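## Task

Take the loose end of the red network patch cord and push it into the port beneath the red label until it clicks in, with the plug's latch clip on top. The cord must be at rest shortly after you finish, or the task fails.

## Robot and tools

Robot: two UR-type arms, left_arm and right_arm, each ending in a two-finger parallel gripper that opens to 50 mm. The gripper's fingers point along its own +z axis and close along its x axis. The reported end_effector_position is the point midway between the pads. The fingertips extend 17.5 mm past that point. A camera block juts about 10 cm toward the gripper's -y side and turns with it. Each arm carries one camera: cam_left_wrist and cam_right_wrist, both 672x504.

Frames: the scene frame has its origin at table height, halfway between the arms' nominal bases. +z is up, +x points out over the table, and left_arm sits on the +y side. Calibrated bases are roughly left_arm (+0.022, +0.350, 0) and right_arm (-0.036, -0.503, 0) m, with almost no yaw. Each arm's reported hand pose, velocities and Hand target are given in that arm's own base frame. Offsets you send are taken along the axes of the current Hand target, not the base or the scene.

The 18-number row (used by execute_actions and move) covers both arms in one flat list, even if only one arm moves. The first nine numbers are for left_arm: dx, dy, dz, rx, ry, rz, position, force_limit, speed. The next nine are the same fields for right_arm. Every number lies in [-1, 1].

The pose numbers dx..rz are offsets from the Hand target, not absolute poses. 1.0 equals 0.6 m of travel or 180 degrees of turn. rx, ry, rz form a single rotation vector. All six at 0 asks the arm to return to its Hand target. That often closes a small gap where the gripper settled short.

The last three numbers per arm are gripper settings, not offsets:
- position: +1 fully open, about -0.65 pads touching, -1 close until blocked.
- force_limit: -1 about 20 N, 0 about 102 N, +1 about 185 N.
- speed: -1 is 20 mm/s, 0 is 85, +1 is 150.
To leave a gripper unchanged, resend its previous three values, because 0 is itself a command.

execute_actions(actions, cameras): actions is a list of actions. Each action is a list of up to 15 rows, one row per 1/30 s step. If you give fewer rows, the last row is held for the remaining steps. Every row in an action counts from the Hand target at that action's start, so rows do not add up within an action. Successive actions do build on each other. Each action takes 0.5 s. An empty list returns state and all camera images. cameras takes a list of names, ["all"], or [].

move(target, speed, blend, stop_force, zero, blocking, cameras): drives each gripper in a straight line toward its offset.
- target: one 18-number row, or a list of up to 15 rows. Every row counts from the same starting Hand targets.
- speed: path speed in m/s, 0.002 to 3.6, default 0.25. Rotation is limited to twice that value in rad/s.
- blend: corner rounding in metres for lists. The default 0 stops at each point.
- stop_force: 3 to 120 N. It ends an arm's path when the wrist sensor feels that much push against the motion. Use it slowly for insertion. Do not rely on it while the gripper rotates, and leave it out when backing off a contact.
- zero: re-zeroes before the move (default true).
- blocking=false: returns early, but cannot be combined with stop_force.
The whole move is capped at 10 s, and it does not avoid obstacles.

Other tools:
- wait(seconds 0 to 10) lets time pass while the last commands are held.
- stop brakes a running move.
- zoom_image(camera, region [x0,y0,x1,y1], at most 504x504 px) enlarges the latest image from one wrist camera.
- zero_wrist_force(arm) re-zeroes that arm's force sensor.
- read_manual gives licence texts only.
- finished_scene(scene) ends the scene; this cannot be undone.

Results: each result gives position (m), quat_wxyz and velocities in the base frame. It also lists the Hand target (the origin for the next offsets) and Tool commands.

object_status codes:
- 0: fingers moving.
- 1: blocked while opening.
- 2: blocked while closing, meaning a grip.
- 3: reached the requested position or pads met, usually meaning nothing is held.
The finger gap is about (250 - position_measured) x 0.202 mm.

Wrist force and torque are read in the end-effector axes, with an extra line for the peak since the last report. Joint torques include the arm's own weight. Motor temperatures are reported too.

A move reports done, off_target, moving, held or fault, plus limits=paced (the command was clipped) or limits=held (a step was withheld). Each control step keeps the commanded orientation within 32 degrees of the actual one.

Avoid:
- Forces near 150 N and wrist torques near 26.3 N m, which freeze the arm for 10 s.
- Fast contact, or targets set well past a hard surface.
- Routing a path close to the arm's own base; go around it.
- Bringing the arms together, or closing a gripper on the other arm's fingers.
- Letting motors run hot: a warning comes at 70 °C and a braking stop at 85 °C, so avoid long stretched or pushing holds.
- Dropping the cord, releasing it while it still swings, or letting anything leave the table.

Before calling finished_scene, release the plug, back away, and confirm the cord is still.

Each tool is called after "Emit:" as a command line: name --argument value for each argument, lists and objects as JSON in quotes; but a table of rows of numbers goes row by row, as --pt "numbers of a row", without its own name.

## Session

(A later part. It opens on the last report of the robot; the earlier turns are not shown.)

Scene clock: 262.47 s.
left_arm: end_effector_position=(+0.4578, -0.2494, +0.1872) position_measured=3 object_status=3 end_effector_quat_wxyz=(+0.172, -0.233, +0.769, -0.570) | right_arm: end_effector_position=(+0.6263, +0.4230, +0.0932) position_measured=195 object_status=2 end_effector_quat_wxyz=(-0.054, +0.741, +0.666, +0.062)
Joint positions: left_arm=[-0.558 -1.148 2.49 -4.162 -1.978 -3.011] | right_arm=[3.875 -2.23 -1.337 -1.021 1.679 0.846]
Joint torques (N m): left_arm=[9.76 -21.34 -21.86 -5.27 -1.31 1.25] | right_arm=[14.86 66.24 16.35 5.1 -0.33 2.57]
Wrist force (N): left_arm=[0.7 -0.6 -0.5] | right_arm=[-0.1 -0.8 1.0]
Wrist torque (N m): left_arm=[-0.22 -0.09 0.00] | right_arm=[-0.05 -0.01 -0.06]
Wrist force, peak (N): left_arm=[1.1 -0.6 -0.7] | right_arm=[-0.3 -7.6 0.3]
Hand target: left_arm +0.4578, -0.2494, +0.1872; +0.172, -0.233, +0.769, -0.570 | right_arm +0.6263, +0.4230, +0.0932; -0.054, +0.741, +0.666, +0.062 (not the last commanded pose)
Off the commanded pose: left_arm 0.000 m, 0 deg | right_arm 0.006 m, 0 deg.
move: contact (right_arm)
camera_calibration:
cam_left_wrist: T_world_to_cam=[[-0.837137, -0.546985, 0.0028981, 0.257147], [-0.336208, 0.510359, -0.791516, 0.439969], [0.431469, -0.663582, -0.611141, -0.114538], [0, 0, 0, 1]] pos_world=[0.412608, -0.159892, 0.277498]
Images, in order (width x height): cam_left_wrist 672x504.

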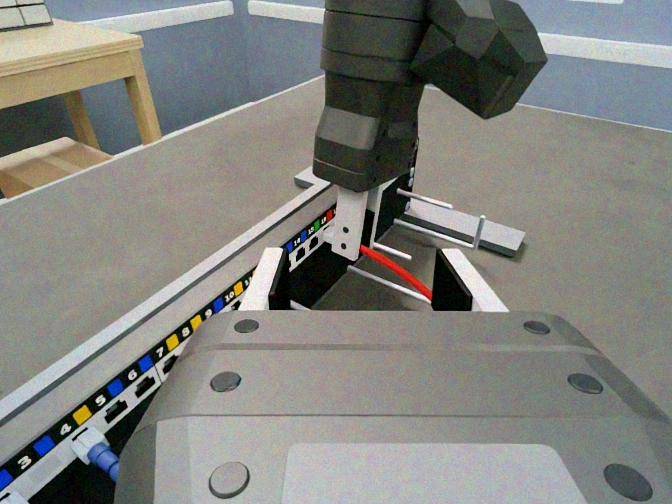

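Emit:
move --pt "0 0 0 0 0 0 1 1 1 0 -0.003 0 0 0 0 -1 -0.1 -0.9" --pt "0 0 0 0 0 0 1 1 1 0 -0.003 0.0009 0 0 0 -1 -0.1 -0.9" --speed 0.02

Emit:
move --target '[0,0,0,0,0,0,1,1,1,0,0.016,0,0,0,0,-1,-0.1,-0.9]' --speed 0.01 --stop_force 4 --cameras '["cam_left_wrist"]'

Emit:
zoom_image --camera "cam_left_wrist" --region '[312, 216, 342, 246]'

Scene clock: 268.30 s.
left_arm: end_effector_position=(+0.4578, -0.2494, +0.1872) position_measured=3 object_status=3 end_effector_quat_wxyz=(+0.172, -0.233, +0.769, -0.570) | right_arm: end_effector_position=(+0.6246, +0.4233, +0.0929) position_measured=195 object_status=2 end_effector_quat_wxyz=(-0.054, +0.741, +0.666, +0.062)
Joint positions: left_arm=[-0.558 -1.148 2.49 -4.162 -1.978 -3.011] | right_arm=[3.877 -2.228 -1.343 -1.018 1.679 0.848]
Joint torques (N m): left_arm=[9.21 -20.74 -21.35 -5.13 -1.25 1.18] | right_arm=[15.85 46.91 14.96 4.86 -1.08 2.48]
Wrist force (N): left_arm=[0.5 -0.4 -0.5] | right_arm=[-0.4 0.7 0.4]
Wrist torque (N m): left_arm=[-0.17 -0.07 0.00] | right_arm=[-0.06 0.02 -0.15]
Wrist force, peak (N): left_arm=[1.2 -0.5 -0.6] | right_arm=[-0.1 -0.8 1.2]
Hand target: left_arm +0.4578, -0.2494, +0.1872; +0.172, -0.233, +0.769, -0.570 | right_arm +0.6246, +0.4233, +0.0927; -0.054, +0.741, +0.666, +0.062
Off the commanded pose: left_arm 0.000 m, 0 deg | right_arm 0.000 m, 0 deg.
move: done

Scene clock: 269.70 s.
left_arm: end_effector_position=(+0.4578, -0.2494, +0.1872) position_measured=3 object_status=3 end_effector_quat_wxyz=(+0.172, -0.233, +0.769, -0.570) | right_arm: end_effector_position=(+0.6265, +0.4232, +0.0927) position_measured=195 object_status=2 end_effector_quat_wxyz=(-0.054, +0.741, +0.666, +0.062)
Joint positions: left_arm=[-0.558 -1.148 2.49 -4.162 -1.978 -3.011] | right_arm=[3.875 -2.231 -1.337 -1.02 1.679 0.846]
Joint torques (N m): left_arm=[9.92 -21.75 -22.19 -5.14 -1.47 1.06] | right_arm=[13.46 63.06 13.98 4.25 -0.32 2.58]
Wrist force (N): left_arm=[0.7 -0.3 -0.4] | right_arm=[1.4 -1.5 -1.8]
Wrist torque (N m): left_arm=[-0.16 -0.09 0.00] | right_arm=[-0.12 0.04 -0.10]
Wrist force, peak (N): left_arm=[0.9 -0.7 -0.7] | right_arm=[0.7 -8.4 -2.5]
Hand target: left_arm +0.4578, -0.2494, +0.1872; +0.172, -0.233, +0.769, -0.570 | right_arm +0.6265, +0.4232, +0.0927; -0.054, +0.741, +0.666, +0.062 (not the last commanded pose)
Off the commanded pose: left_arm 0.000 m, 0 deg | right_arm 0.008 m, 0 deg.
move: contact (right_arm)
camera_calibration:
cam_left_wrist: T_world_to_cam=[[-0.837137, -0.546985, 0.0028981, 0.257147], [-0.336208, 0.510359, -0.791516, 0.439969], [0.431469, -0.663582, -0.611141, -0.114538], [0, 0, 0, 1]] pos_world=[0.412608, -0.159892, 0.277498]
Images, in order (width x height): cam_left_wrist 672x504.

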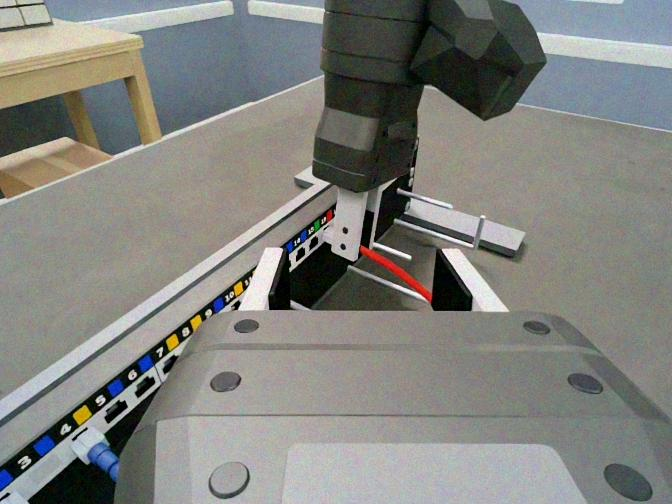

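Scaled by 16.800 from the camera's 672x504 image, which has a finer 960x720 frame.

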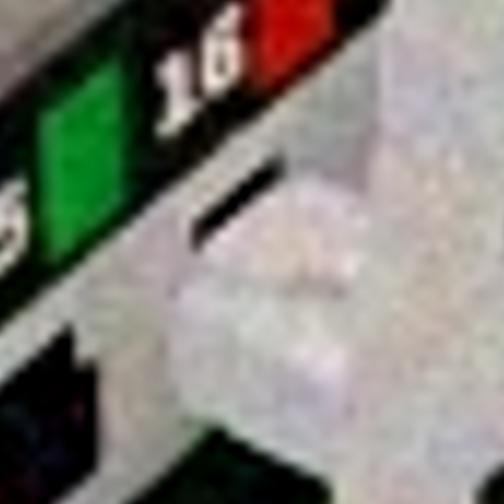

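Emit:
move --pt "0 0 0 0 0 0 1 1 1 0 -0.003 0 0 0 0 -1 -0.1 -0.9" --pt "0 0 0 0 0 0 1 1 1 0.0003 -0.003 -0.0004 0 0 0 -1 -0.1 -0.9" --speed 0.02

Emit:
move --target '[0,0,0,0,0,0,1,1,1,0,0.016,0,0,0,0,-1,-0.1,-0.9]' --speed 0.01 --stop_force 6 --cameras '["cam_left_wrist"]'

Emit:
zoom_image --camera "cam_left_wrist" --region '[312, 216, 342, 246]'

Scene clock: 274.53 s.
left_arm: end_effector_position=(+0.4578, -0.2494, +0.1872) position_measured=3 object_status=3 end_effector_quat_wxyz=(+0.172, -0.233, +0.769, -0.570) | right_arm: end_effector_position=(+0.6247, +0.4235, +0.0929) position_measured=195 object_status=2 end_effector_quat_wxyz=(-0.054, +0.741, +0.666, +0.062)
Joint positions: left_arm=[-0.558 -1.148 2.49 -4.162 -1.978 -3.011] | right_arm=[3.877 -2.228 -1.342 -1.018 1.679 0.848]
Joint torques (N m): left_arm=[9.92 -21.46 -21.82 -5.19 -1.3 1.24] | right_arm=[16.17 65.26 23.04 1.29 -1.11 2.45]
Wrist force (N): left_arm=[0.9 -0.4 -0.3] | right_arm=[0.0 0.6 0.4]
Wrist torque (N m): left_arm=[-0.18 -0.13 0.00] | right_arm=[-0.08 -0.03 -0.14]
Wrist force, peak (N): left_arm=[0.8 -0.7 -0.9] | right_arm=[1.5 -1.6 -2.1]
Hand target: left_arm +0.4578, -0.2494, +0.1872; +0.172, -0.233, +0.769, -0.570 | right_arm +0.6247, +0.4235, +0.0930; -0.054, +0.741, +0.666, +0.062
Off the commanded pose: left_arm 0.000 m, 0 deg | right_arm 0.000 m, 0 deg.
move: done

Scene clock: 275.93 s.
left_arm: end_effector_position=(+0.4578, -0.2494, +0.1872) position_measured=3 object_status=3 end_effector_quat_wxyz=(+0.172, -0.233, +0.769, -0.570) | right_arm: end_effector_position=(+0.6266, +0.4234, +0.0930) position_measured=195 object_status=2 end_effector_quat_wxyz=(-0.054, +0.741, +0.667, +0.062)
Joint positions: left_arm=[-0.558 -1.148 2.49 -4.162 -1.978 -3.011] | right_arm=[3.876 -2.231 -1.336 -1.021 1.679 0.846]
Joint torques (N m): left_arm=[9.63 -21.92 -20.36 -5.43 -1.24 0.86] | right_arm=[13.28 66.16 16.55 4.58 -0.35 2.5]
Wrist force (N): left_arm=[0.4 -0.4 -0.5] | right_arm=[0.1 -2.6 -0.2]
Wrist torque (N m): left_arm=[-0.18 -0.04 0.00] | right_arm=[-0.03 0.03 -0.06]
Wrist force, peak (N): left_arm=[1.1 -0.5 -0.5] | right_arm=[-1.4 -9.6 -0.9]
Hand target: left_arm +0.4578, -0.2494, +0.1872; +0.172, -0.233, +0.769, -0.570 | right_arm +0.6266, +0.4234, +0.0930; -0.054, +0.741, +0.667, +0.062 (not the last commanded pose)
Off the commanded pose: left_arm 0.000 m, 0 deg | right_arm 0.008 m, 0 deg.
move: contact (right_arm)
camera_calibration:
cam_left_wrist: T_world_to_cam=[[-0.837137, -0.546985, 0.0028981, 0.257147], [-0.336208, 0.510359, -0.791516, 0.439969], [0.431469, -0.663582, -0.611141, -0.114538], [0, 0, 0, 1]] pos_world=[0.412608, -0.159892, 0.277498]
Images, in order (width x height): cam_left_wrist 672x504.

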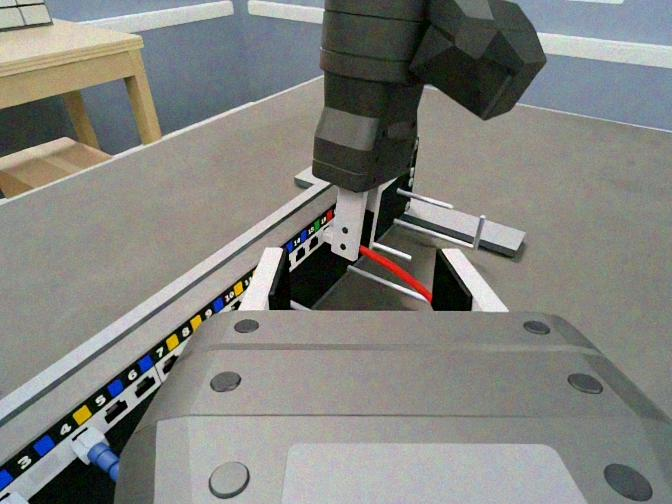

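Scaled by 16.800 from the camera's 672x504 image, which has a finer 960x720 frame.

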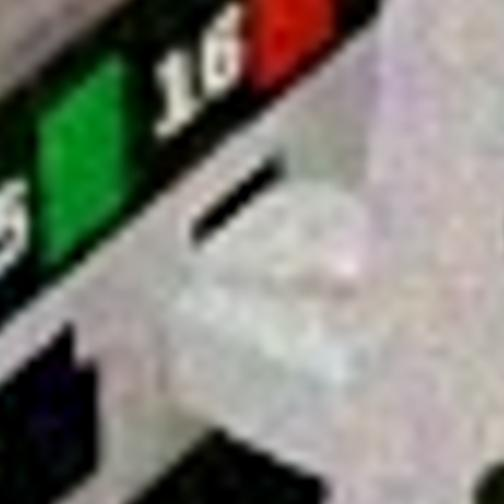

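Emit:
move --pt "0 0 0 0 0 0 1 1 1 0 -0.003 0 0 0 0 -1 -0.1 -0.9" --pt "0 0 0 0 0 0 1 1 1 -0.0008 -0.003 -0.0001 0 0 0 -1 -0.1 -0.9" --speed 0.02

Emit:
move --target '[0,0,0,0,0,0,1,1,1,0,0.016,0,0,0,0,-1,-0.1,-0.9]' --speed 0.01 --stop_force 6 --cameras '["cam_left_wrist"]'

Emit:
zoom_image --camera "cam_left_wrist" --region '[312, 216, 342, 246]'

Scene clock: 287.73 s.
left_arm: end_effector_position=(+0.4578, -0.2494, +0.1872) position_measured=3 object_status=3 end_effector_quat_wxyz=(+0.172, -0.233, +0.769, -0.570) | right_arm: end_effector_position=(+0.6246, +0.4233, +0.0930) position_measured=195 object_status=2 end_effector_quat_wxyz=(-0.054, +0.741, +0.667, +0.062)
Joint positions: left_arm=[-0.558 -1.148 2.49 -4.162 -1.978 -3.011] | right_arm=[3.877 -2.228 -1.342 -1.018 1.679 0.848]
Joint torques (N m): left_arm=[10.11 -21.9 -23.24 -5.38 -0.96 0.96] | right_arm=[-5.27 66.39 16.47 4.75 -0.63 -1.35]
Wrist force (N): left_arm=[0.7 -0.5 -0.5] | right_arm=[-0.2 0.7 0.5]
Wrist torque (N m): left_arm=[-0.20 -0.09 0.00] | right_arm=[-0.05 -0.01 -0.15]
Wrist force, peak (N): left_arm=[1.0 -0.5 -0.8] | right_arm=[0.2 -3.0 -0.3]
Hand target: left_arm +0.4578, -0.2494, +0.1872; +0.172, -0.233, +0.769, -0.570 | right_arm +0.6247, +0.4231, +0.0930; -0.054, +0.741, +0.667, +0.062
Off the commanded pose: left_arm 0.000 m, 0 deg | right_arm 0.000 m, 0 deg.
move: done

Scene clock: 289.13 s.
left_arm: end_effector_position=(+0.4578, -0.2494, +0.1872) position_measured=3 object_status=3 end_effector_quat_wxyz=(+0.172, -0.233, +0.769, -0.570) | right_arm: end_effector_position=(+0.6266, +0.4229, +0.0930) position_measured=195 object_status=2 end_effector_quat_wxyz=(-0.054, +0.741, +0.667, +0.062)
Joint positions: left_arm=[-0.558 -1.148 2.49 -4.162 -1.978 -3.011] | right_arm=[3.875 -2.231 -1.336 -1.021 1.679 0.846]
Joint torques (N m): left_arm=[9.96 -21.68 -21.37 -5.42 -1 0.97] | right_arm=[11.9 64.49 16.02 5.08 -1 2.51]
Wrist force (N): left_arm=[0.7 -0.7 -0.4] | right_arm=[0.8 -5.1 -0.6]
Wrist torque (N m): left_arm=[-0.22 -0.09 0.00] | right_arm=[-0.08 -0.02 -0.07]
Wrist force, peak (N): left_arm=[0.9 -0.6 -0.7] | right_arm=[-0.5 -11.0 -0.5]
Hand target: left_arm +0.4578, -0.2494, +0.1872; +0.172, -0.233, +0.769, -0.570 | right_arm +0.6266, +0.4229, +0.0930; -0.054, +0.741, +0.667, +0.062 (not the last commanded pose)
Off the commanded pose: left_arm 0.000 m, 0 deg | right_arm 0.008 m, 0 deg.
move: contact (right_arm)
camera_calibration:
cam_left_wrist: T_world_to_cam=[[-0.837137, -0.546985, 0.0028981, 0.257147], [-0.336208, 0.510359, -0.791516, 0.439969], [0.431469, -0.663582, -0.611141, -0.114538], [0, 0, 0, 1]] pos_world=[0.412608, -0.159892, 0.277498]
Images, in order (width x height): cam_left_wrist 672x504.

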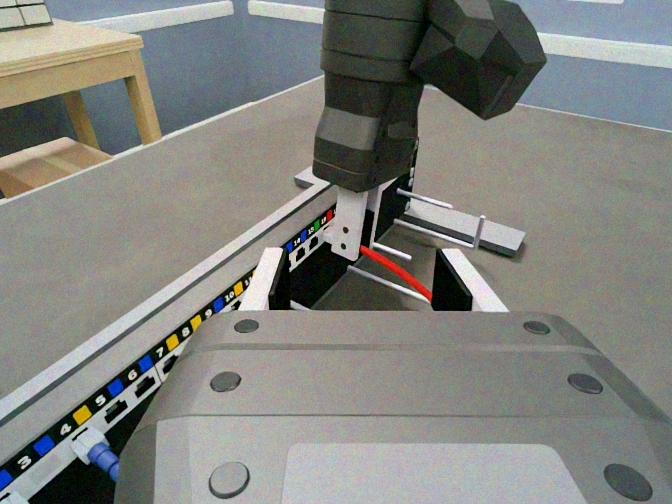

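Scaled by 16.800 from the camera's 672x504 image, which has a finer 960x720 frame.

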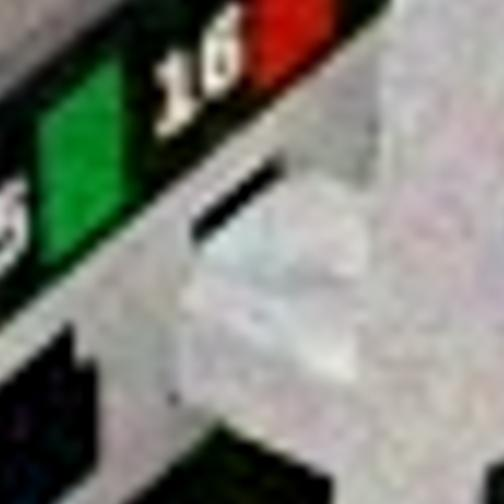

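Emit:
move --pt "0 0 0 0 0 0 1 1 1 0 0.002 0 0 0 0 -1 -0.1 -0.9" --pt "0 0 0 0 0 0 1 1 1 0.0025 0.002 0.0004 0 0 0 -1 -0.1 -0.9" --speed 0.005 --blend 0.0005 --cameras '["cam_left_wrist"]'

Emit:
zoom_image --camera "cam_left_wrist" --region '[312, 216, 342, 246]'

Scene clock: 298.07 s.
left_arm: end_effector_position=(+0.4578, -0.2494, +0.1872) position_measured=3 object_status=3 end_effector_quat_wxyz=(+0.172, -0.233, +0.769, -0.570) | right_arm: end_effector_position=(+0.6280, +0.4241, +0.0930) position_measured=195 object_status=2 end_effector_quat_wxyz=(-0.054, +0.741, +0.666, +0.062)
Joint positions: left_arm=[-0.558 -1.148 2.49 -4.162 -1.978 -3.011] | right_arm=[3.875 -2.235 -1.329 -1.024 1.679 0.846]
Joint torques (N m): left_arm=[10.14 -22.4 -22.04 -5.38 -1.09 0.96] | right_arm=[8.83 52.53 50.88 7.13 -4.24 2.1]
Wrist force (N): left_arm=[0.6 -0.5 -0.4] | right_arm=[-10.5 -25.6 0.7]
Wrist torque (N m): left_arm=[-0.19 -0.08 0.00] | right_arm=[0.17 -0.01 0.28]
Wrist force, peak (N): left_arm=[0.7 -0.4 -1.1] | right_arm=[-6.5 -27.6 0.5]
Hand target: left_arm +0.4578, -0.2494, +0.1872; +0.172, -0.233, +0.769, -0.570 | right_arm +0.6280, +0.4243, +0.0930; -0.054, +0.741, +0.667, +0.062
Off the commanded pose: left_arm 0.000 m, 0 deg | right_arm 0.000 m, 0 deg.
move: done
camera_calibration:
cam_left_wrist: T_world_to_cam=[[-0.837137, -0.546985, 0.0028981, 0.257147], [-0.336208, 0.510359, -0.791516, 0.439969], [0.431469, -0.663582, -0.611141, -0.114538], [0, 0, 0, 1]] pos_world=[0.412608, -0.159892, 0.277498]
Images, in order (width x height): cam_left_wrist 672x504.

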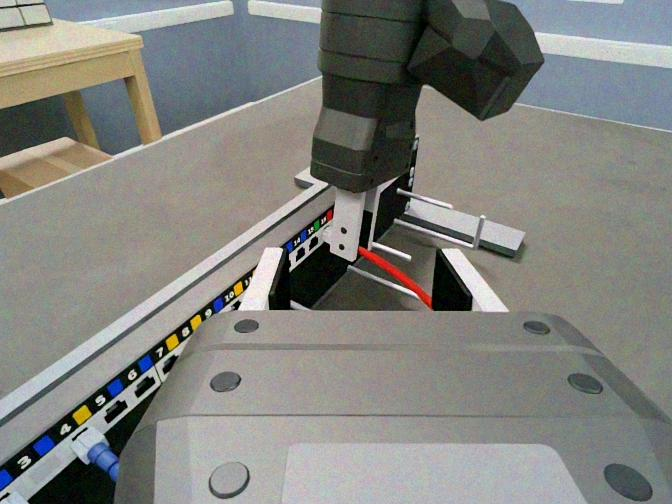

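Scaled by 16.800 from the camera's 672x504 image, which has a finer 960x720 frame.

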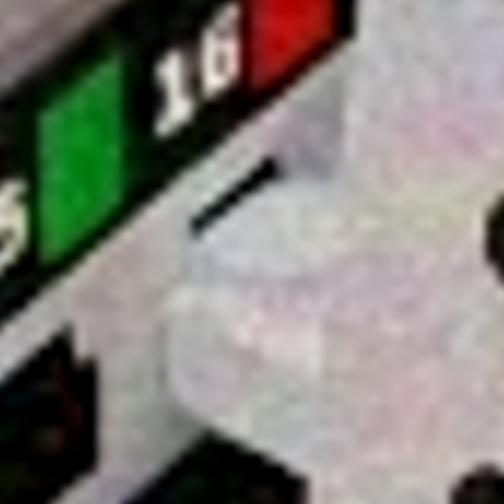

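Emit:
move --target '[0,0,0,0,0,0,1,1,1,0,-0.03,0,0,0,0,-1,-0.1,-0.9]' --speed 0.03 --cameras '["all"]'

Emit:
zoom_image --camera "cam_left_wrist" --region '[310, 216, 370, 266]'

Emit:
zoom_image --camera "cam_right_wrist" --region '[320, 230, 420, 320]'

Scene clock: 303.93 s.
left_arm: end_effector_position=(+0.4578, -0.2494, +0.1872) position_measured=3 object_status=3 end_effector_quat_wxyz=(+0.172, -0.233, +0.769, -0.570) | right_arm: end_effector_position=(+0.6101, +0.4262, +0.0930) position_measured=195 object_status=2 end_effector_quat_wxyz=(-0.054, +0.741, +0.667, +0.062)
Joint positions: left_arm=[-0.558 -1.148 2.49 -4.162 -1.978 -3.011] | right_arm=[3.894 -2.204 -1.383 -0.999 1.677 0.865]
Joint torques (N m): left_arm=[9.79 -22.28 -22.47 -5.27 -0.89 0.99] | right_arm=[16.05 64.38 14.43 5.13 -1.04 2.53]
Wrist force (N): left_arm=[0.6 -0.6 -0.6] | right_arm=[-0.1 0.3 0.3]
Wrist torque (N m): left_arm=[-0.20 -0.07 0.00] | right_arm=[-0.10 -0.03 -0.13]
Wrist force, peak (N): left_arm=[0.9 -0.7 -0.8] | right_arm=[-11.0 -25.1 0.8]
Hand target: left_arm +0.4578, -0.2494, +0.1872; +0.172, -0.233, +0.769, -0.570 | right_arm +0.6101, +0.4262, +0.0930; -0.054, +0.741, +0.667, +0.062
Off the commanded pose: left_arm 0.000 m, 0 deg | right_arm 0.000 m, 0 deg.
move: done
camera_calibration:
cam_left_wrist: T_world_to_cam=[[-0.837137, -0.546985, 0.0028981, 0.257147], [-0.336208, 0.510359, -0.791516, 0.439969], [0.431469, -0.663582, -0.611141, -0.114538], [0, 0, 0, 1]] pos_world=[0.412608, -0.159892, 0.277498]
cam_right_wrist: T_world_to_cam=[[0.105866, 0.982066, 0.156012, -0.491877], [0.925315, -0.154744, 0.346188, -0.509812], [0.364122, 0.10771, -0.925102, -0.05699], [0, 0, 0, 1]] pos_world=[0.544561, 0.410304, 0.200508]

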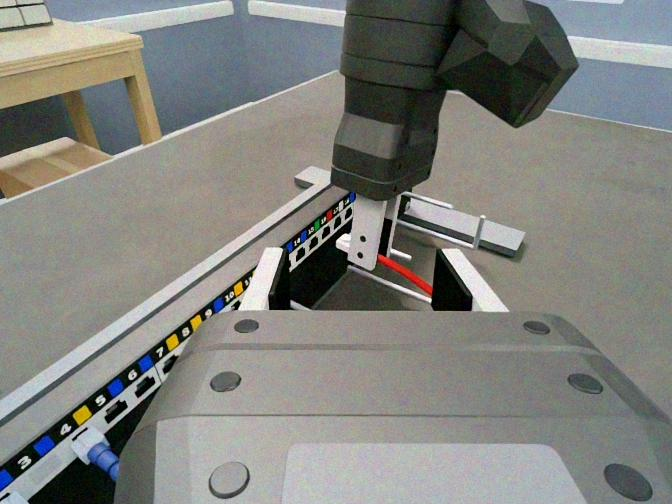

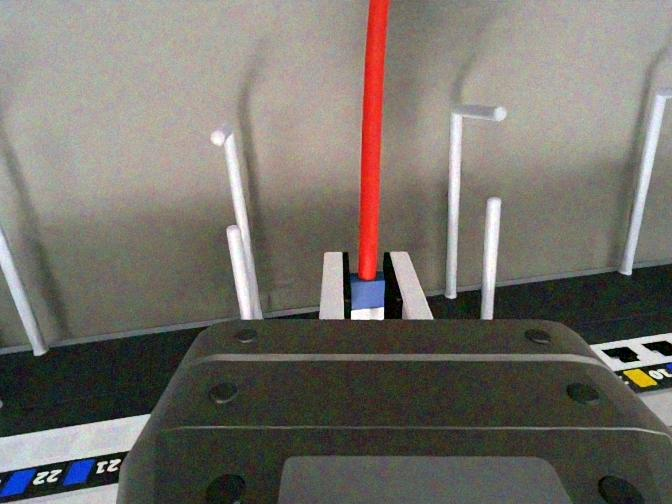

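Scaled by 8.400 from the camera's 672x504 image, which has a finer 960x720 frame.

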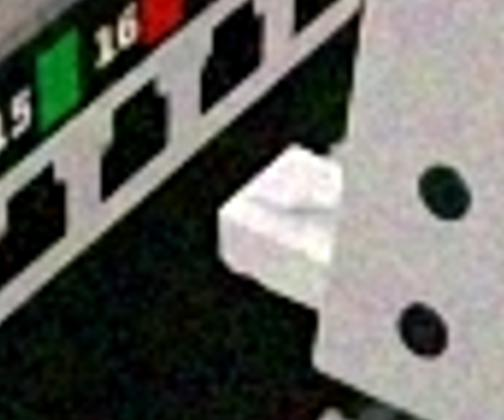

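Scaled by 5.040 from the camera's 672x504 image, which has a finer 960x720 frame.

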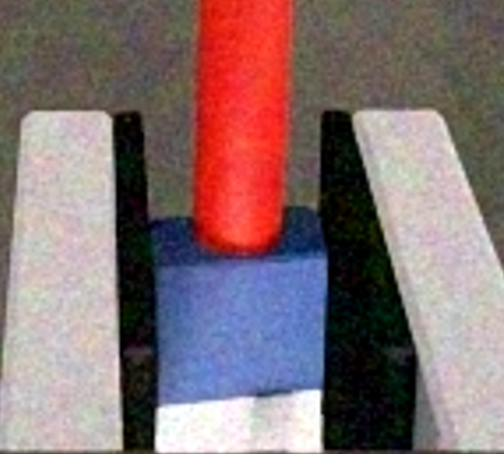

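Emit:
move --target '[0,0,0,0,0,0,1,1,1,-0.006,0.0232,-0.0007,0,0,0,-1,-0.1,-0.9]' --speed 0.05 --cameras '["cam_left_wrist"]'

Emit:
zoom_image --camera "cam_left_wrist" --region '[312, 216, 342, 246]'

Emit:
move --target '[0,0,0,0,0,0,1,1,1,0,0.016,0,0,0,0,-1,-0.1,-0.9]' --speed 0.01 --stop_force 5 --cameras '["cam_left_wrist"]'

Emit:
zoom_image --camera "cam_left_wrist" --region '[312, 216, 342, 246]'

Scene clock: 339.90 s.
left_arm: end_effector_position=(+0.4578, -0.2494, +0.1872) position_measured=3 object_status=3 end_effector_quat_wxyz=(+0.172, -0.233, +0.769, -0.570) | right_arm: end_effector_position=(+0.6235, +0.4212, +0.0928) position_measured=195 object_status=2 end_effector_quat_wxyz=(-0.054, +0.741, +0.667, +0.062)
Joint positions: left_arm=[-0.558 -1.148 2.49 -4.162 -1.978 -3.011] | right_arm=[3.876 -2.223 -1.351 -1.015 1.679 0.847]
Joint torques (N m): left_arm=[9.59 -22.51 -20.58 -5.14 -1.12 0.91] | right_arm=[-13.73 47.41 39.37 1.16 1.79 -2.63]
Wrist force (N): left_arm=[0.5 -0.6 -0.6] | right_arm=[0.0 0.0 0.3]
Wrist torque (N m): left_arm=[-0.22 -0.06 -0.01] | right_arm=[-0.17 -0.03 -0.06]
Wrist force, peak (N): left_arm=[0.8 -0.8 -0.7] | right_arm=[0.6 -0.5 0.1]
Hand target: left_arm +0.4578, -0.2494, +0.1872; +0.172, -0.233, +0.769, -0.570 | right_arm +0.6235, +0.4211, +0.0928; -0.054, +0.741, +0.667, +0.062
Off the commanded pose: left_arm 0.000 m, 0 deg | right_arm 0.000 m, 0 deg.
move: done
camera_calibration:
cam_left_wrist: T_world_to_cam=[[-0.837137, -0.546985, 0.0028981, 0.257147], [-0.336208, 0.510359, -0.791516, 0.439969], [0.431469, -0.663582, -0.611141, -0.114538], [0, 0, 0, 1]] pos_world=[0.412608, -0.159892, 0.277498]
Images, in order (width x height): cam_left_wrist 672x504.

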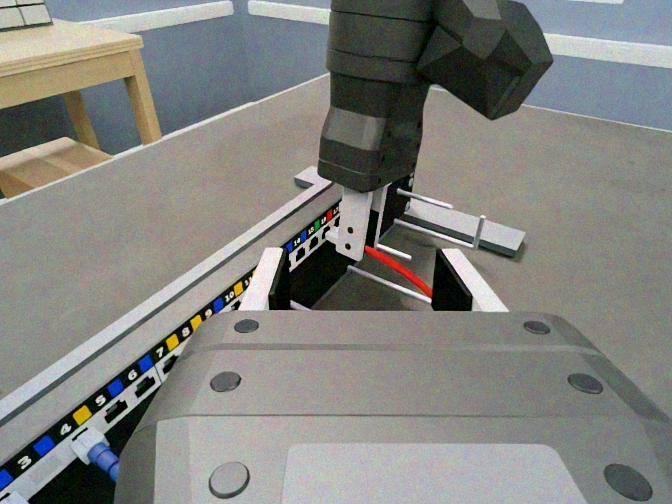

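Scaled by 16.800 from the camera's 672x504 image, which has a finer 960x720 frame.

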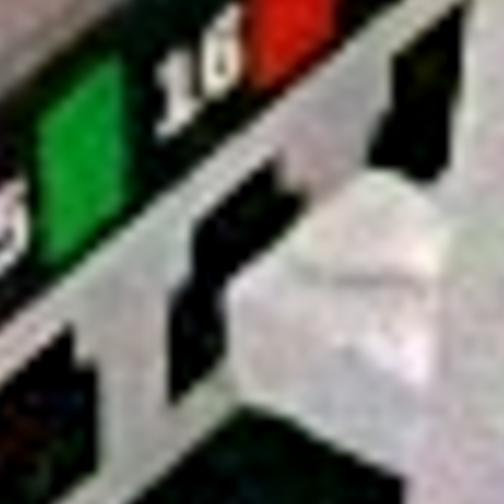

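Scene clock: 341.37 s.
left_arm: end_effector_position=(+0.4578, -0.2494, +0.1872) position_measured=3 object_status=3 end_effector_quat_wxyz=(+0.172, -0.233, +0.769, -0.570) | right_arm: end_effector_position=(+0.6261, +0.4208, +0.0928) position_measured=195 object_status=2 end_effector_quat_wxyz=(-0.054, +0.741, +0.667, +0.062)
Joint positions: left_arm=[-0.558 -1.148 2.49 -4.162 -1.978 -3.011] | right_arm=[3.873 -2.228 -1.342 -1.018 1.679 0.844]
Joint torques (N m): left_arm=[10.23 -22.99 -21.92 -5.4 -1.01 0.97] | right_arm=[13.28 64.25 16.38 4.88 -0.64 2.4]
Wrist force (N): left_arm=[0.5 -0.6 -0.5] | right_arm=[0.3 -5.2 -1.3]
Wrist torque (N m): left_arm=[-0.21 -0.06 0.00] | right_arm=[-0.24 -0.04 -0.06]
Wrist force, peak (N): left_arm=[1.0 -0.6 -0.8] | right_arm=[-0.5 -11.5 -1.2]
Hand target: left_arm +0.4578, -0.2494, +0.1872; +0.172, -0.233, +0.769, -0.570 | right_arm +0.6261, +0.4209, +0.0928; -0.054, +0.741, +0.667, +0.062 (not the last commanded pose)
Off the commanded pose: left_arm 0.000 m, 0 deg | right_arm 0.007 m, 0 deg.
move: contact (right_arm)
camera_calibration:
cam_left_wrist: T_world_to_cam=[[-0.837137, -0.546985, 0.0028981, 0.257147], [-0.336208, 0.510359, -0.791516, 0.439969], [0.431469, -0.663582, -0.611141, -0.114538], [0, 0, 0, 1]] pos_world=[0.412608, -0.159892, 0.277498]
Images, in order (width x height): cam_left_wrist 672x504.

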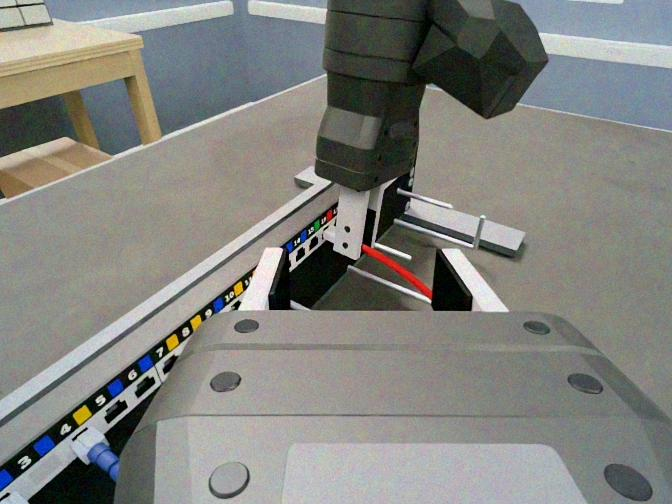

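Scaled by 16.800 from the camera's 672x504 image, which has a finer 960x720 frame.

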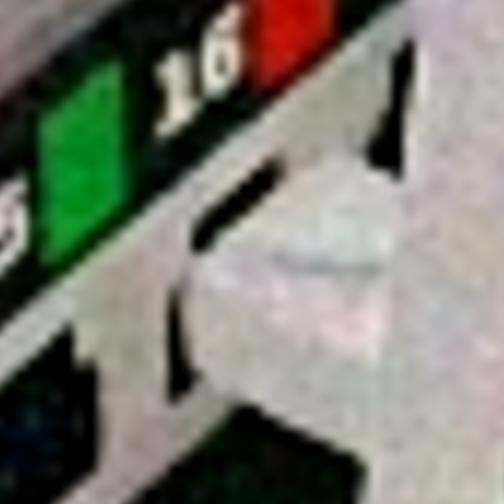

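Emit:
move --pt "0 0 0 0 0 0 1 1 1 0 -0.003 0 0 0 0 -1 -0.1 -0.9" --pt "0 0 0 0 0 0 1 1 1 0.001 -0.003 0.0002 0 0 0 -1 -0.1 -0.9" --speed 0.02

Emit:
move --target '[0,0,0,0,0,0,1,1,1,0,0.016,0,0,0,0,-1,-0.1,-0.9]' --speed 0.01 --stop_force 6 --cameras '["cam_left_wrist"]'

Emit:
zoom_image --camera "cam_left_wrist" --region '[312, 216, 342, 246]'

Scene clock: 347.53 s.
left_arm: end_effector_position=(+0.4578, -0.2494, +0.1872) position_measured=3 object_status=3 end_effector_quat_wxyz=(+0.172, -0.233, +0.769, -0.570) | right_arm: end_effector_position=(+0.6244, +0.4216, +0.0928) position_measured=195 object_status=2 end_effector_quat_wxyz=(-0.054, +0.741, +0.667, +0.062)
Joint positions: left_arm=[-0.558 -1.148 2.49 -4.162 -1.978 -3.011] | right_arm=[3.876 -2.225 -1.347 -1.016 1.679 0.846]
Joint torques (N m): left_arm=[9.35 -20.78 -20.98 -5.27 -0.97 0.79] | right_arm=[14.35 47.6 39.19 1.39 -0.98 2.39]
Wrist force (N): left_arm=[0.8 -0.7 -0.2] | right_arm=[0.0 -0.3 -0.1]
Wrist torque (N m): left_arm=[-0.23 -0.10 0.00] | right_arm=[-0.21 -0.03 -0.15]
Wrist force, peak (N): left_arm=[0.9 -0.6 -0.7] | right_arm=[0.0 -5.1 -1.2]
Hand target: left_arm +0.4578, -0.2494, +0.1872; +0.172, -0.233, +0.769, -0.570 | right_arm +0.6244, +0.4217, +0.0928; -0.054, +0.741, +0.667, +0.062
Off the commanded pose: left_arm 0.000 m, 0 deg | right_arm 0.000 m, 0 deg.
move: done

Scene clock: 348.93 s.
left_arm: end_effector_position=(+0.4578, -0.2494, +0.1872) position_measured=3 object_status=3 end_effector_quat_wxyz=(+0.172, -0.233, +0.769, -0.570) | right_arm: end_effector_position=(+0.6263, +0.4215, +0.0928) position_measured=195 object_status=2 end_effector_quat_wxyz=(-0.054, +0.741, +0.667, +0.062)
Joint positions: left_arm=[-0.558 -1.148 2.49 -4.162 -1.978 -3.011] | right_arm=[3.874 -2.229 -1.341 -1.019 1.679 0.845]
Joint torques (N m): left_arm=[10.37 -21.7 -21.03 -5.29 -0.93 0.8] | right_arm=[12.34 63.64 16.8 5.04 -0.94 2.47]
Wrist force (N): left_arm=[0.9 -0.5 -0.6] | right_arm=[1.1 -6.4 -1.1]
Wrist torque (N m): left_arm=[-0.19 -0.13 0.00] | right_arm=[-0.19 -0.05 -0.07]
Wrist force, peak (N): left_arm=[0.9 -0.5 -0.6] | right_arm=[0.0 -13.4 -1.7]
Hand target: left_arm +0.4578, -0.2494, +0.1872; +0.172, -0.233, +0.769, -0.570 | right_arm +0.6262, +0.4216, +0.0928; -0.054, +0.741, +0.667, +0.062 (not the last commanded pose)
Off the commanded pose: left_arm 0.000 m, 0 deg | right_arm 0.008 m, 0 deg.
move: contact (right_arm)
camera_calibration:
cam_left_wrist: T_world_to_cam=[[-0.837137, -0.546985, 0.0028981, 0.257147], [-0.336208, 0.510359, -0.791516, 0.439969], [0.431469, -0.663582, -0.611141, -0.114538], [0, 0, 0, 1]] pos_world=[0.412608, -0.159892, 0.277498]
Images, in order (width x height): cam_left_wrist 672x504.

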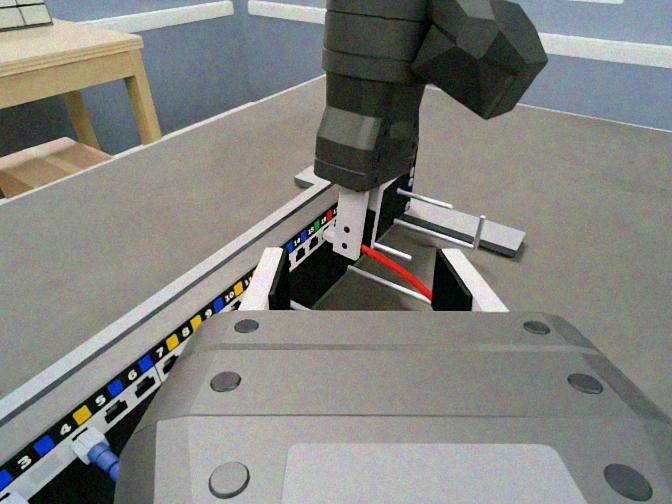

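Scaled by 16.800 from the camera's 672x504 image, which has a finer 960x720 frame.

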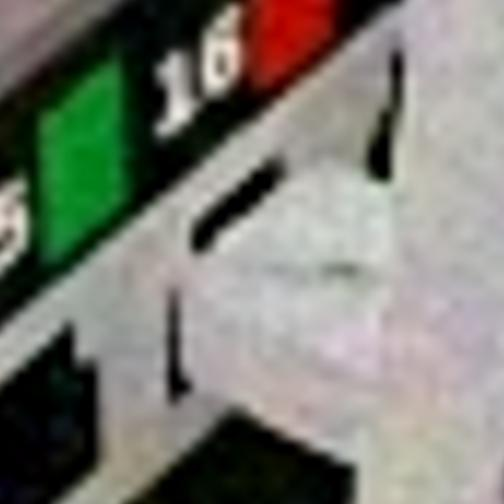

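Emit:
move --pt "0 0 0 0 0 0 1 1 1 0 -0.003 0 0 0 0 -1 -0.1 -0.9" --pt "0 0 0 0 0 0 1 1 1 0.0008 -0.003 -0.0003 0 0 0 -1 -0.1 -0.9" --speed 0.02

Emit:
move --target '[0,0,0,0,0,0,1,1,1,0,0.016,0,0,0,0,-1,-0.1,-0.9]' --speed 0.01 --stop_force 6 --cameras '["cam_left_wrist"]'

Emit:
zoom_image --camera "cam_left_wrist" --region '[312, 216, 342, 246]'

Scene clock: 359.60 s.
left_arm: end_effector_position=(+0.4578, -0.2494, +0.1872) position_measured=3 object_status=3 end_effector_quat_wxyz=(+0.172, -0.233, +0.769, -0.570) | right_arm: end_effector_position=(+0.6245, +0.4221, +0.0930) position_measured=195 object_status=2 end_effector_quat_wxyz=(-0.054, +0.741, +0.667, +0.062)
Joint positions: left_arm=[-0.558 -1.148 2.49 -4.162 -1.978 -3.011] | right_arm=[3.876 -2.226 -1.345 -1.017 1.679 0.847]
Joint torques (N m): left_arm=[10.53 -23.32 -21.13 -5.56 -0.98 0.89] | right_arm=[15.45 56.78 39.1 1.17 -1.19 2.53]
Wrist force (N): left_arm=[0.7 -0.4 -0.6] | right_arm=[0.2 -1.1 -0.2]
Wrist torque (N m): left_arm=[-0.18 -0.09 -0.01] | right_arm=[-0.34 -0.06 -0.15]
Wrist force, peak (N): left_arm=[0.8 -0.5 -0.8] | right_arm=[1.1 -7.2 -1.1]
Hand target: left_arm +0.4578, -0.2494, +0.1872; +0.172, -0.233, +0.769, -0.570 | right_arm +0.6245, +0.4222, +0.0930; -0.054, +0.741, +0.667, +0.062
Off the commanded pose: left_arm 0.000 m, 0 deg | right_arm 0.000 m, 0 deg.
move: done

Scene clock: 361.00 s.
left_arm: end_effector_position=(+0.4578, -0.2494, +0.1872) position_measured=3 object_status=3 end_effector_quat_wxyz=(+0.172, -0.233, +0.769, -0.570) | right_arm: end_effector_position=(+0.6263, +0.4221, +0.0931) position_measured=195 object_status=2 end_effector_quat_wxyz=(-0.054, +0.741, +0.667, +0.062)
Joint positions: left_arm=[-0.558 -1.148 2.49 -4.162 -1.978 -3.011] | right_arm=[3.875 -2.229 -1.339 -1.02 1.679 0.845]
Joint torques (N m): left_arm=[9.54 -22.63 -20.74 -5.2 -1.02 0.88] | right_arm=[11.64 65.15 15.71 5.01 -0.9 2.47]
Wrist force (N): left_arm=[0.7 -0.3 -0.5] | right_arm=[1.5 -6.1 -1.1]
Wrist torque (N m): left_arm=[-0.17 -0.08 0.00] | right_arm=[-0.23 -0.10 -0.07]
Wrist force, peak (N): left_arm=[0.7 -0.6 -0.9] | right_arm=[0.5 -13.2 -1.3]
Hand target: left_arm +0.4578, -0.2494, +0.1872; +0.172, -0.233, +0.769, -0.570 | right_arm +0.6263, +0.4221, +0.0931; -0.054, +0.741, +0.667, +0.062 (not the last commanded pose)
Off the commanded pose: left_arm 0.000 m, 0 deg | right_arm 0.008 m, 0 deg.
move: contact (right_arm)
camera_calibration:
cam_left_wrist: T_world_to_cam=[[-0.837137, -0.546985, 0.0028981, 0.257147], [-0.336208, 0.510359, -0.791516, 0.439969], [0.431469, -0.663582, -0.611141, -0.114538], [0, 0, 0, 1]] pos_world=[0.412608, -0.159892, 0.277498]
Images, in order (width x height): cam_left_wrist 672x504.

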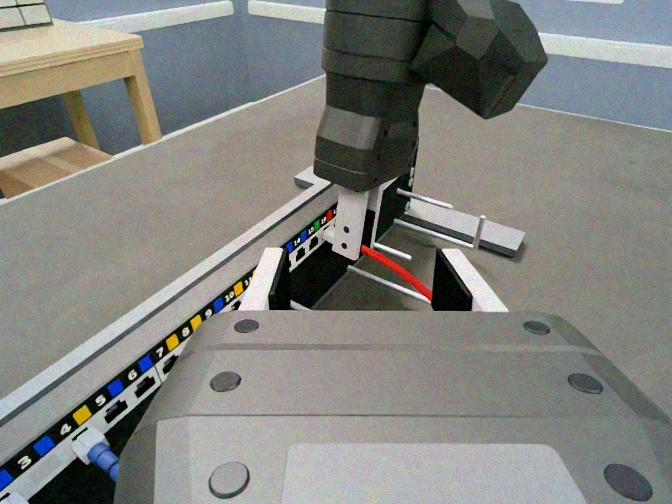

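Scaled by 16.800 from the camera's 672x504 image, which has a finer 960x720 frame.

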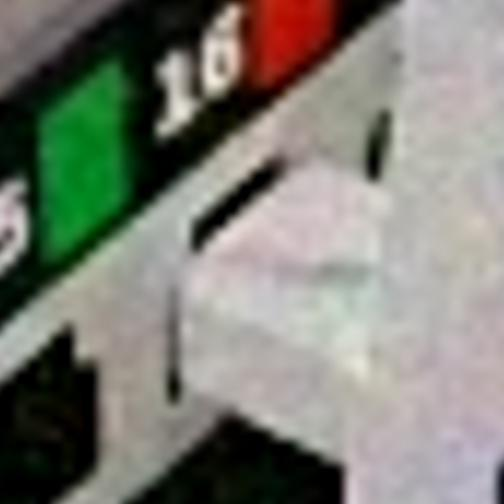

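Emit:
move --pt "0 0 0 0 0 0 1 1 1 0 -0.003 0 0 0 0 -1 -0.1 -0.9" --pt "0 0 0 0 0 0 1 1 1 0.0007 -0.003 -0.0006 0 0 0 -1 -0.1 -0.9" --speed 0.02 --cameras '["cam_left_wrist"]'

Emit:
zoom_image --camera "cam_left_wrist" --region '[312, 216, 342, 246]'

Emit:
move --target '[0,0,0,0,0,0,1,1,1,0,0.016,0,0,0,0,-1,-0.1,-0.9]' --speed 0.01 --stop_force 6 --cameras '["cam_left_wrist"]'

Emit:
zoom_image --camera "cam_left_wrist" --region '[312, 216, 342, 246]'

Scene clock: 369.47 s.
left_arm: end_effector_position=(+0.4578, -0.2494, +0.1872) position_measured=3 object_status=3 end_effector_quat_wxyz=(+0.172, -0.233, +0.769, -0.570) | right_arm: end_effector_position=(+0.6245, +0.4226, +0.0933) position_measured=195 object_status=2 end_effector_quat_wxyz=(-0.054, +0.741, +0.667, +0.062)
Joint positions: left_arm=[-0.558 -1.148 2.49 -4.162 -1.978 -3.011] | right_arm=[3.877 -2.226 -1.344 -1.018 1.679 0.847]
Joint torques (N m): left_arm=[8.76 -21.92 -20.54 -5.36 -0.67 0.79] | right_arm=[15.11 65.24 39.02 1.09 -1.06 2.32]
Wrist force (N): left_arm=[0.7 -0.5 -0.3] | right_arm=[0.3 -0.5 -0.2]
Wrist torque (N m): left_arm=[-0.19 -0.09 -0.01] | right_arm=[-0.25 -0.09 -0.14]
Wrist force, peak (N): left_arm=[1.0 -0.7 -0.9] | right_arm=[1.4 -6.1 -1.2]
Hand target: left_arm +0.4578, -0.2494, +0.1872; +0.172, -0.233, +0.769, -0.570 | right_arm +0.6245, +0.4226, +0.0935; -0.054, +0.741, +0.667, +0.062
Off the commanded pose: left_arm 0.000 m, 0 deg | right_arm 0.000 m, 0 deg.
move: done
camera_calibration:
cam_left_wrist: T_world_to_cam=[[-0.837137, -0.546985, 0.0028981, 0.257147], [-0.336208, 0.510359, -0.791516, 0.439969], [0.431469, -0.663582, -0.611141, -0.114538], [0, 0, 0, 1]] pos_world=[0.412608, -0.159892, 0.277498]
Images, in order (width x height): cam_left_wrist 672x504.

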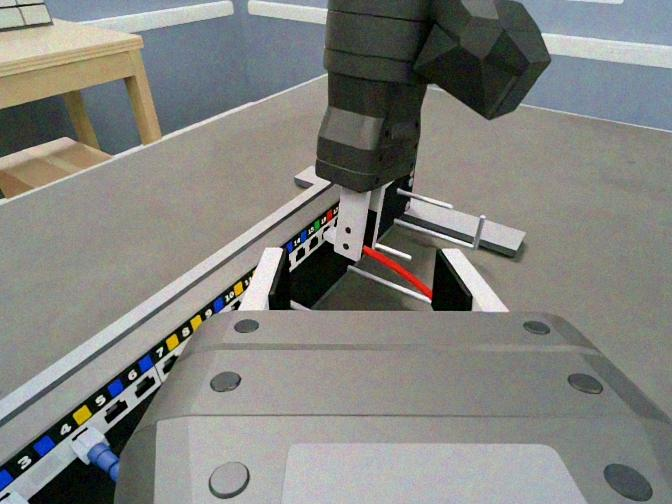

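Scaled by 16.800 from the camera's 672x504 image, which has a finer 960x720 frame.

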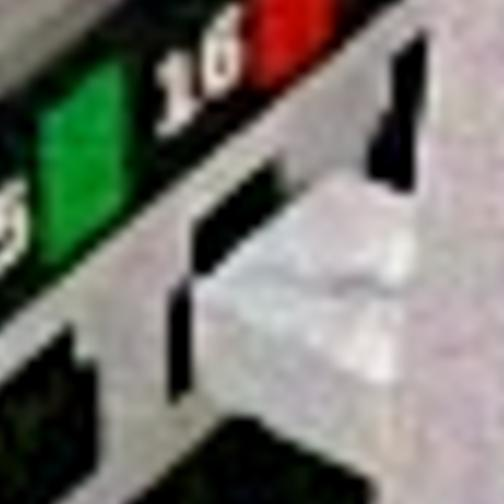

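Scene clock: 370.87 s.
left_arm: end_effector_position=(+0.4578, -0.2494, +0.1872) position_measured=3 object_status=3 end_effector_quat_wxyz=(+0.172, -0.233, +0.769, -0.570) | right_arm: end_effector_position=(+0.6263, +0.4226, +0.0935) position_measured=195 object_status=2 end_effector_quat_wxyz=(-0.054, +0.741, +0.667, +0.062)
Joint positions: left_arm=[-0.558 -1.148 2.49 -4.162 -1.978 -3.011] | right_arm=[3.875 -2.229 -1.338 -1.021 1.679 0.845]
Joint torques (N m): left_arm=[10.17 -21.64 -21.47 -5.11 -0.93 0.63] | right_arm=[12.3 66 17.64 5.4 -0.83 2.45]
Wrist force (N): left_arm=[0.7 -0.5 -0.6] | right_arm=[0.6 -5.6 0.4]
Wrist torque (N m): left_arm=[-0.19 -0.09 0.00] | right_arm=[-0.13 -0.11 -0.06]
Wrist force, peak (N): left_arm=[0.9 -0.7 -0.8] | right_arm=[0.3 -12.4 0.7]
Hand target: left_arm +0.4578, -0.2494, +0.1872; +0.172, -0.233, +0.769, -0.570 | right_arm +0.6263, +0.4226, +0.0935; -0.054, +0.741, +0.667, +0.062 (not the last commanded pose)
Off the commanded pose: left_arm 0.000 m, 0 deg | right_arm 0.008 m, 0 deg.
move: contact (right_arm)
camera_calibration:
cam_left_wrist: T_world_to_cam=[[-0.837137, -0.546985, 0.0028981, 0.257147], [-0.336208, 0.510359, -0.791516, 0.439969], [0.431469, -0.663582, -0.611141, -0.114538], [0, 0, 0, 1]] pos_world=[0.412608, -0.159892, 0.277498]
Images, in order (width x height): cam_left_wrist 672x504.

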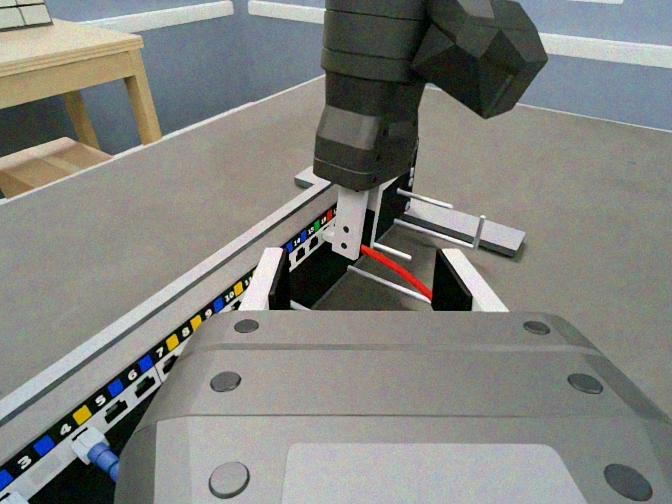

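Scaled by 16.800 from the camera's 672x504 image, which has a finer 960x720 frame.

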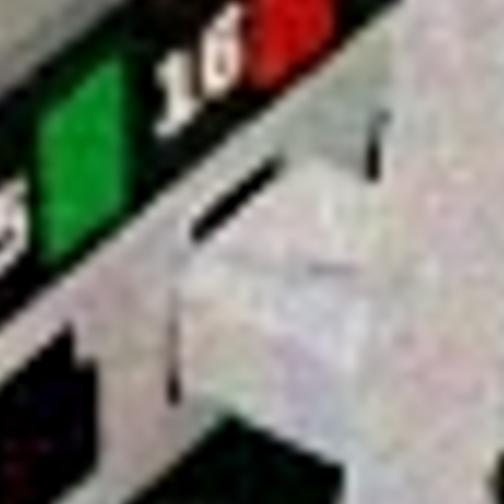

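Emit:
move --pt "0 0 0 0 0 0 1 1 1 0 -0.004 0 0 0 0 -1 -0.1 -0.9" --pt "0 0 0 0 0 0 1 1 1 -0.0016 -0.004 -0.0002 0.0018 0 -0.011 -1 -0.1 -0.9" --speed 0.02 --cameras '["cam_left_wrist"]'

Emit:
zoom_image --camera "cam_left_wrist" --region '[312, 216, 342, 246]'

Emit:
move --target '[0,0,0,0,0,0,1,1,1,0,0.016,0,0,0,0,-1,-0.1,-0.9]' --speed 0.01 --stop_force 6 --cameras '["cam_left_wrist"]'

Emit:
zoom_image --camera "cam_left_wrist" --region '[312, 216, 342, 246]'

Scene clock: 385.03 s.
left_arm: end_effector_position=(+0.4578, -0.2494, +0.1872) position_measured=3 object_status=3 end_effector_quat_wxyz=(+0.172, -0.233, +0.769, -0.570) | right_arm: end_effector_position=(+0.6238, +0.4219, +0.0935) position_measured=195 object_status=2 end_effector_quat_wxyz=(-0.055, +0.729, +0.680, +0.061)
Joint positions: left_arm=[-0.558 -1.148 2.49 -4.162 -1.978 -3.011] | right_arm=[3.875 -2.226 -1.343 -1.023 1.683 0.811]
Joint torques (N m): left_arm=[10 -23.08 -20.71 -5.28 -0.94 0.73] | right_arm=[-13.64 47.99 39.61 1.11 1.72 -2.75]
Wrist force (N): left_arm=[0.6 -0.8 -0.6] | right_arm=[0.4 -0.3 -0.5]
Wrist torque (N m): left_arm=[-0.25 -0.07 0.00] | right_arm=[-0.21 -0.11 -0.06]
Wrist force, peak (N): left_arm=[0.8 -0.8 -0.8] | right_arm=[0.7 -5.7 0.5]
Hand target: left_arm +0.4578, -0.2494, +0.1872; +0.172, -0.233, +0.769, -0.570 | right_arm +0.6238, +0.4219, +0.0935; -0.055, +0.729, +0.680, +0.061
Off the commanded pose: left_arm 0.000 m, 0 deg | right_arm 0.000 m, 0 deg.
move: done
camera_calibration:
cam_left_wrist: T_world_to_cam=[[-0.837137, -0.546985, 0.0028981, 0.257147], [-0.336208, 0.510359, -0.791516, 0.439969], [0.431469, -0.663582, -0.611141, -0.114538], [0, 0, 0, 1]] pos_world=[0.412608, -0.159892, 0.277498]
Images, in order (width x height): cam_left_wrist 672x504.

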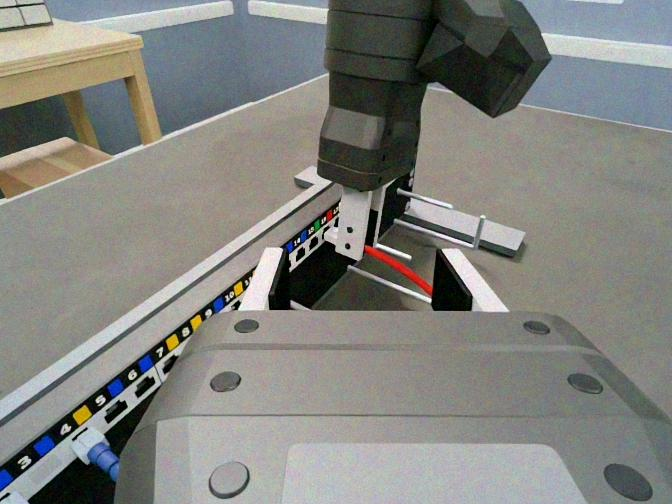

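Scaled by 16.800 from the camera's 672x504 image, which has a finer 960x720 frame.

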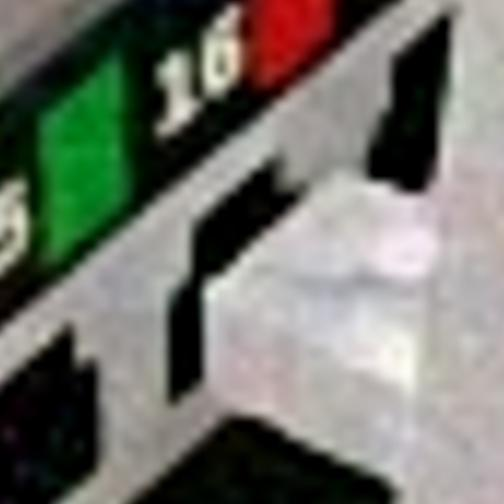

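Scene clock: 386.50 s.
left_arm: end_effector_position=(+0.4578, -0.2494, +0.1872) position_measured=3 object_status=3 end_effector_quat_wxyz=(+0.172, -0.233, +0.769, -0.570) | right_arm: end_effector_position=(+0.6262, +0.4217, +0.0935) position_measured=195 object_status=2 end_effector_quat_wxyz=(-0.055, +0.729, +0.680, +0.061)
Joint positions: left_arm=[-0.558 -1.148 2.49 -4.162 -1.978 -3.011] | right_arm=[3.873 -2.23 -1.335 -1.027 1.683 0.808]
Joint torques (N m): left_arm=[10.19 -21.75 -21.17 -5.24 -0.94 0.72] | right_arm=[12.04 65.06 15.89 5.24 -1.34 2.43]
Wrist force (N): left_arm=[0.6 -0.3 -0.6] | right_arm=[0.4 -6.0 -0.6]
Wrist torque (N m): left_arm=[-0.17 -0.07 0.00] | right_arm=[-0.12 -0.01 -0.07]
Wrist force, peak (N): left_arm=[0.7 -0.7 -0.7] | right_arm=[0.3 -12.3 0.1]
Hand target: left_arm +0.4578, -0.2494, +0.1872; +0.172, -0.233, +0.769, -0.570 | right_arm +0.6262, +0.4217, +0.0935; -0.055, +0.729, +0.680, +0.061 (not the last commanded pose)
Off the commanded pose: left_arm 0.000 m, 0 deg | right_arm 0.007 m, 0 deg.
move: contact (right_arm)
camera_calibration:
cam_left_wrist: T_world_to_cam=[[-0.837137, -0.546985, 0.0028981, 0.257147], [-0.336208, 0.510359, -0.791516, 0.439969], [0.431469, -0.663582, -0.611141, -0.114538], [0, 0, 0, 1]] pos_world=[0.412608, -0.159892, 0.277498]
Images, in order (width x height): cam_left_wrist 672x504.

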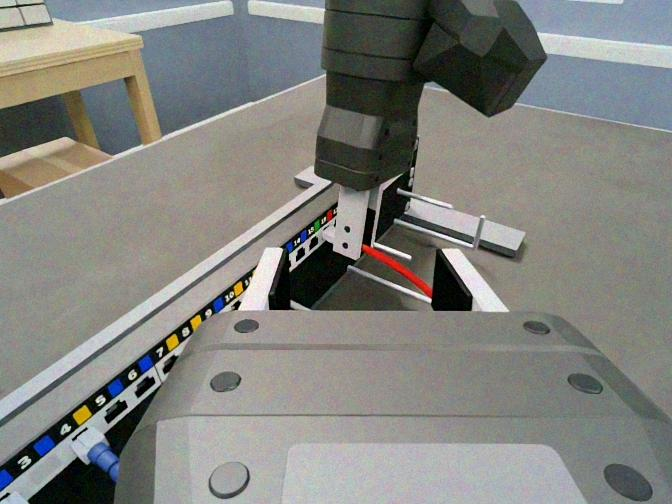

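Scaled by 16.800 from the camera's 672x504 image, which has a finer 960x720 frame.

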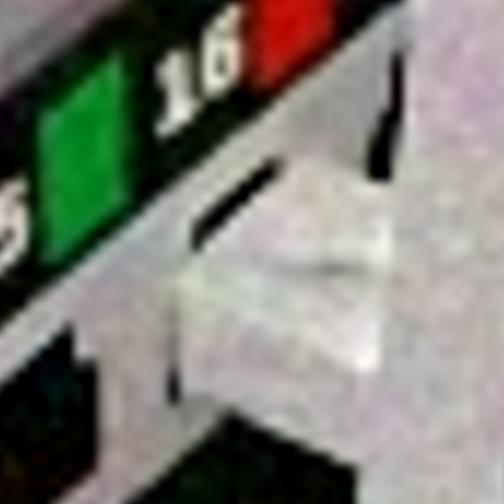

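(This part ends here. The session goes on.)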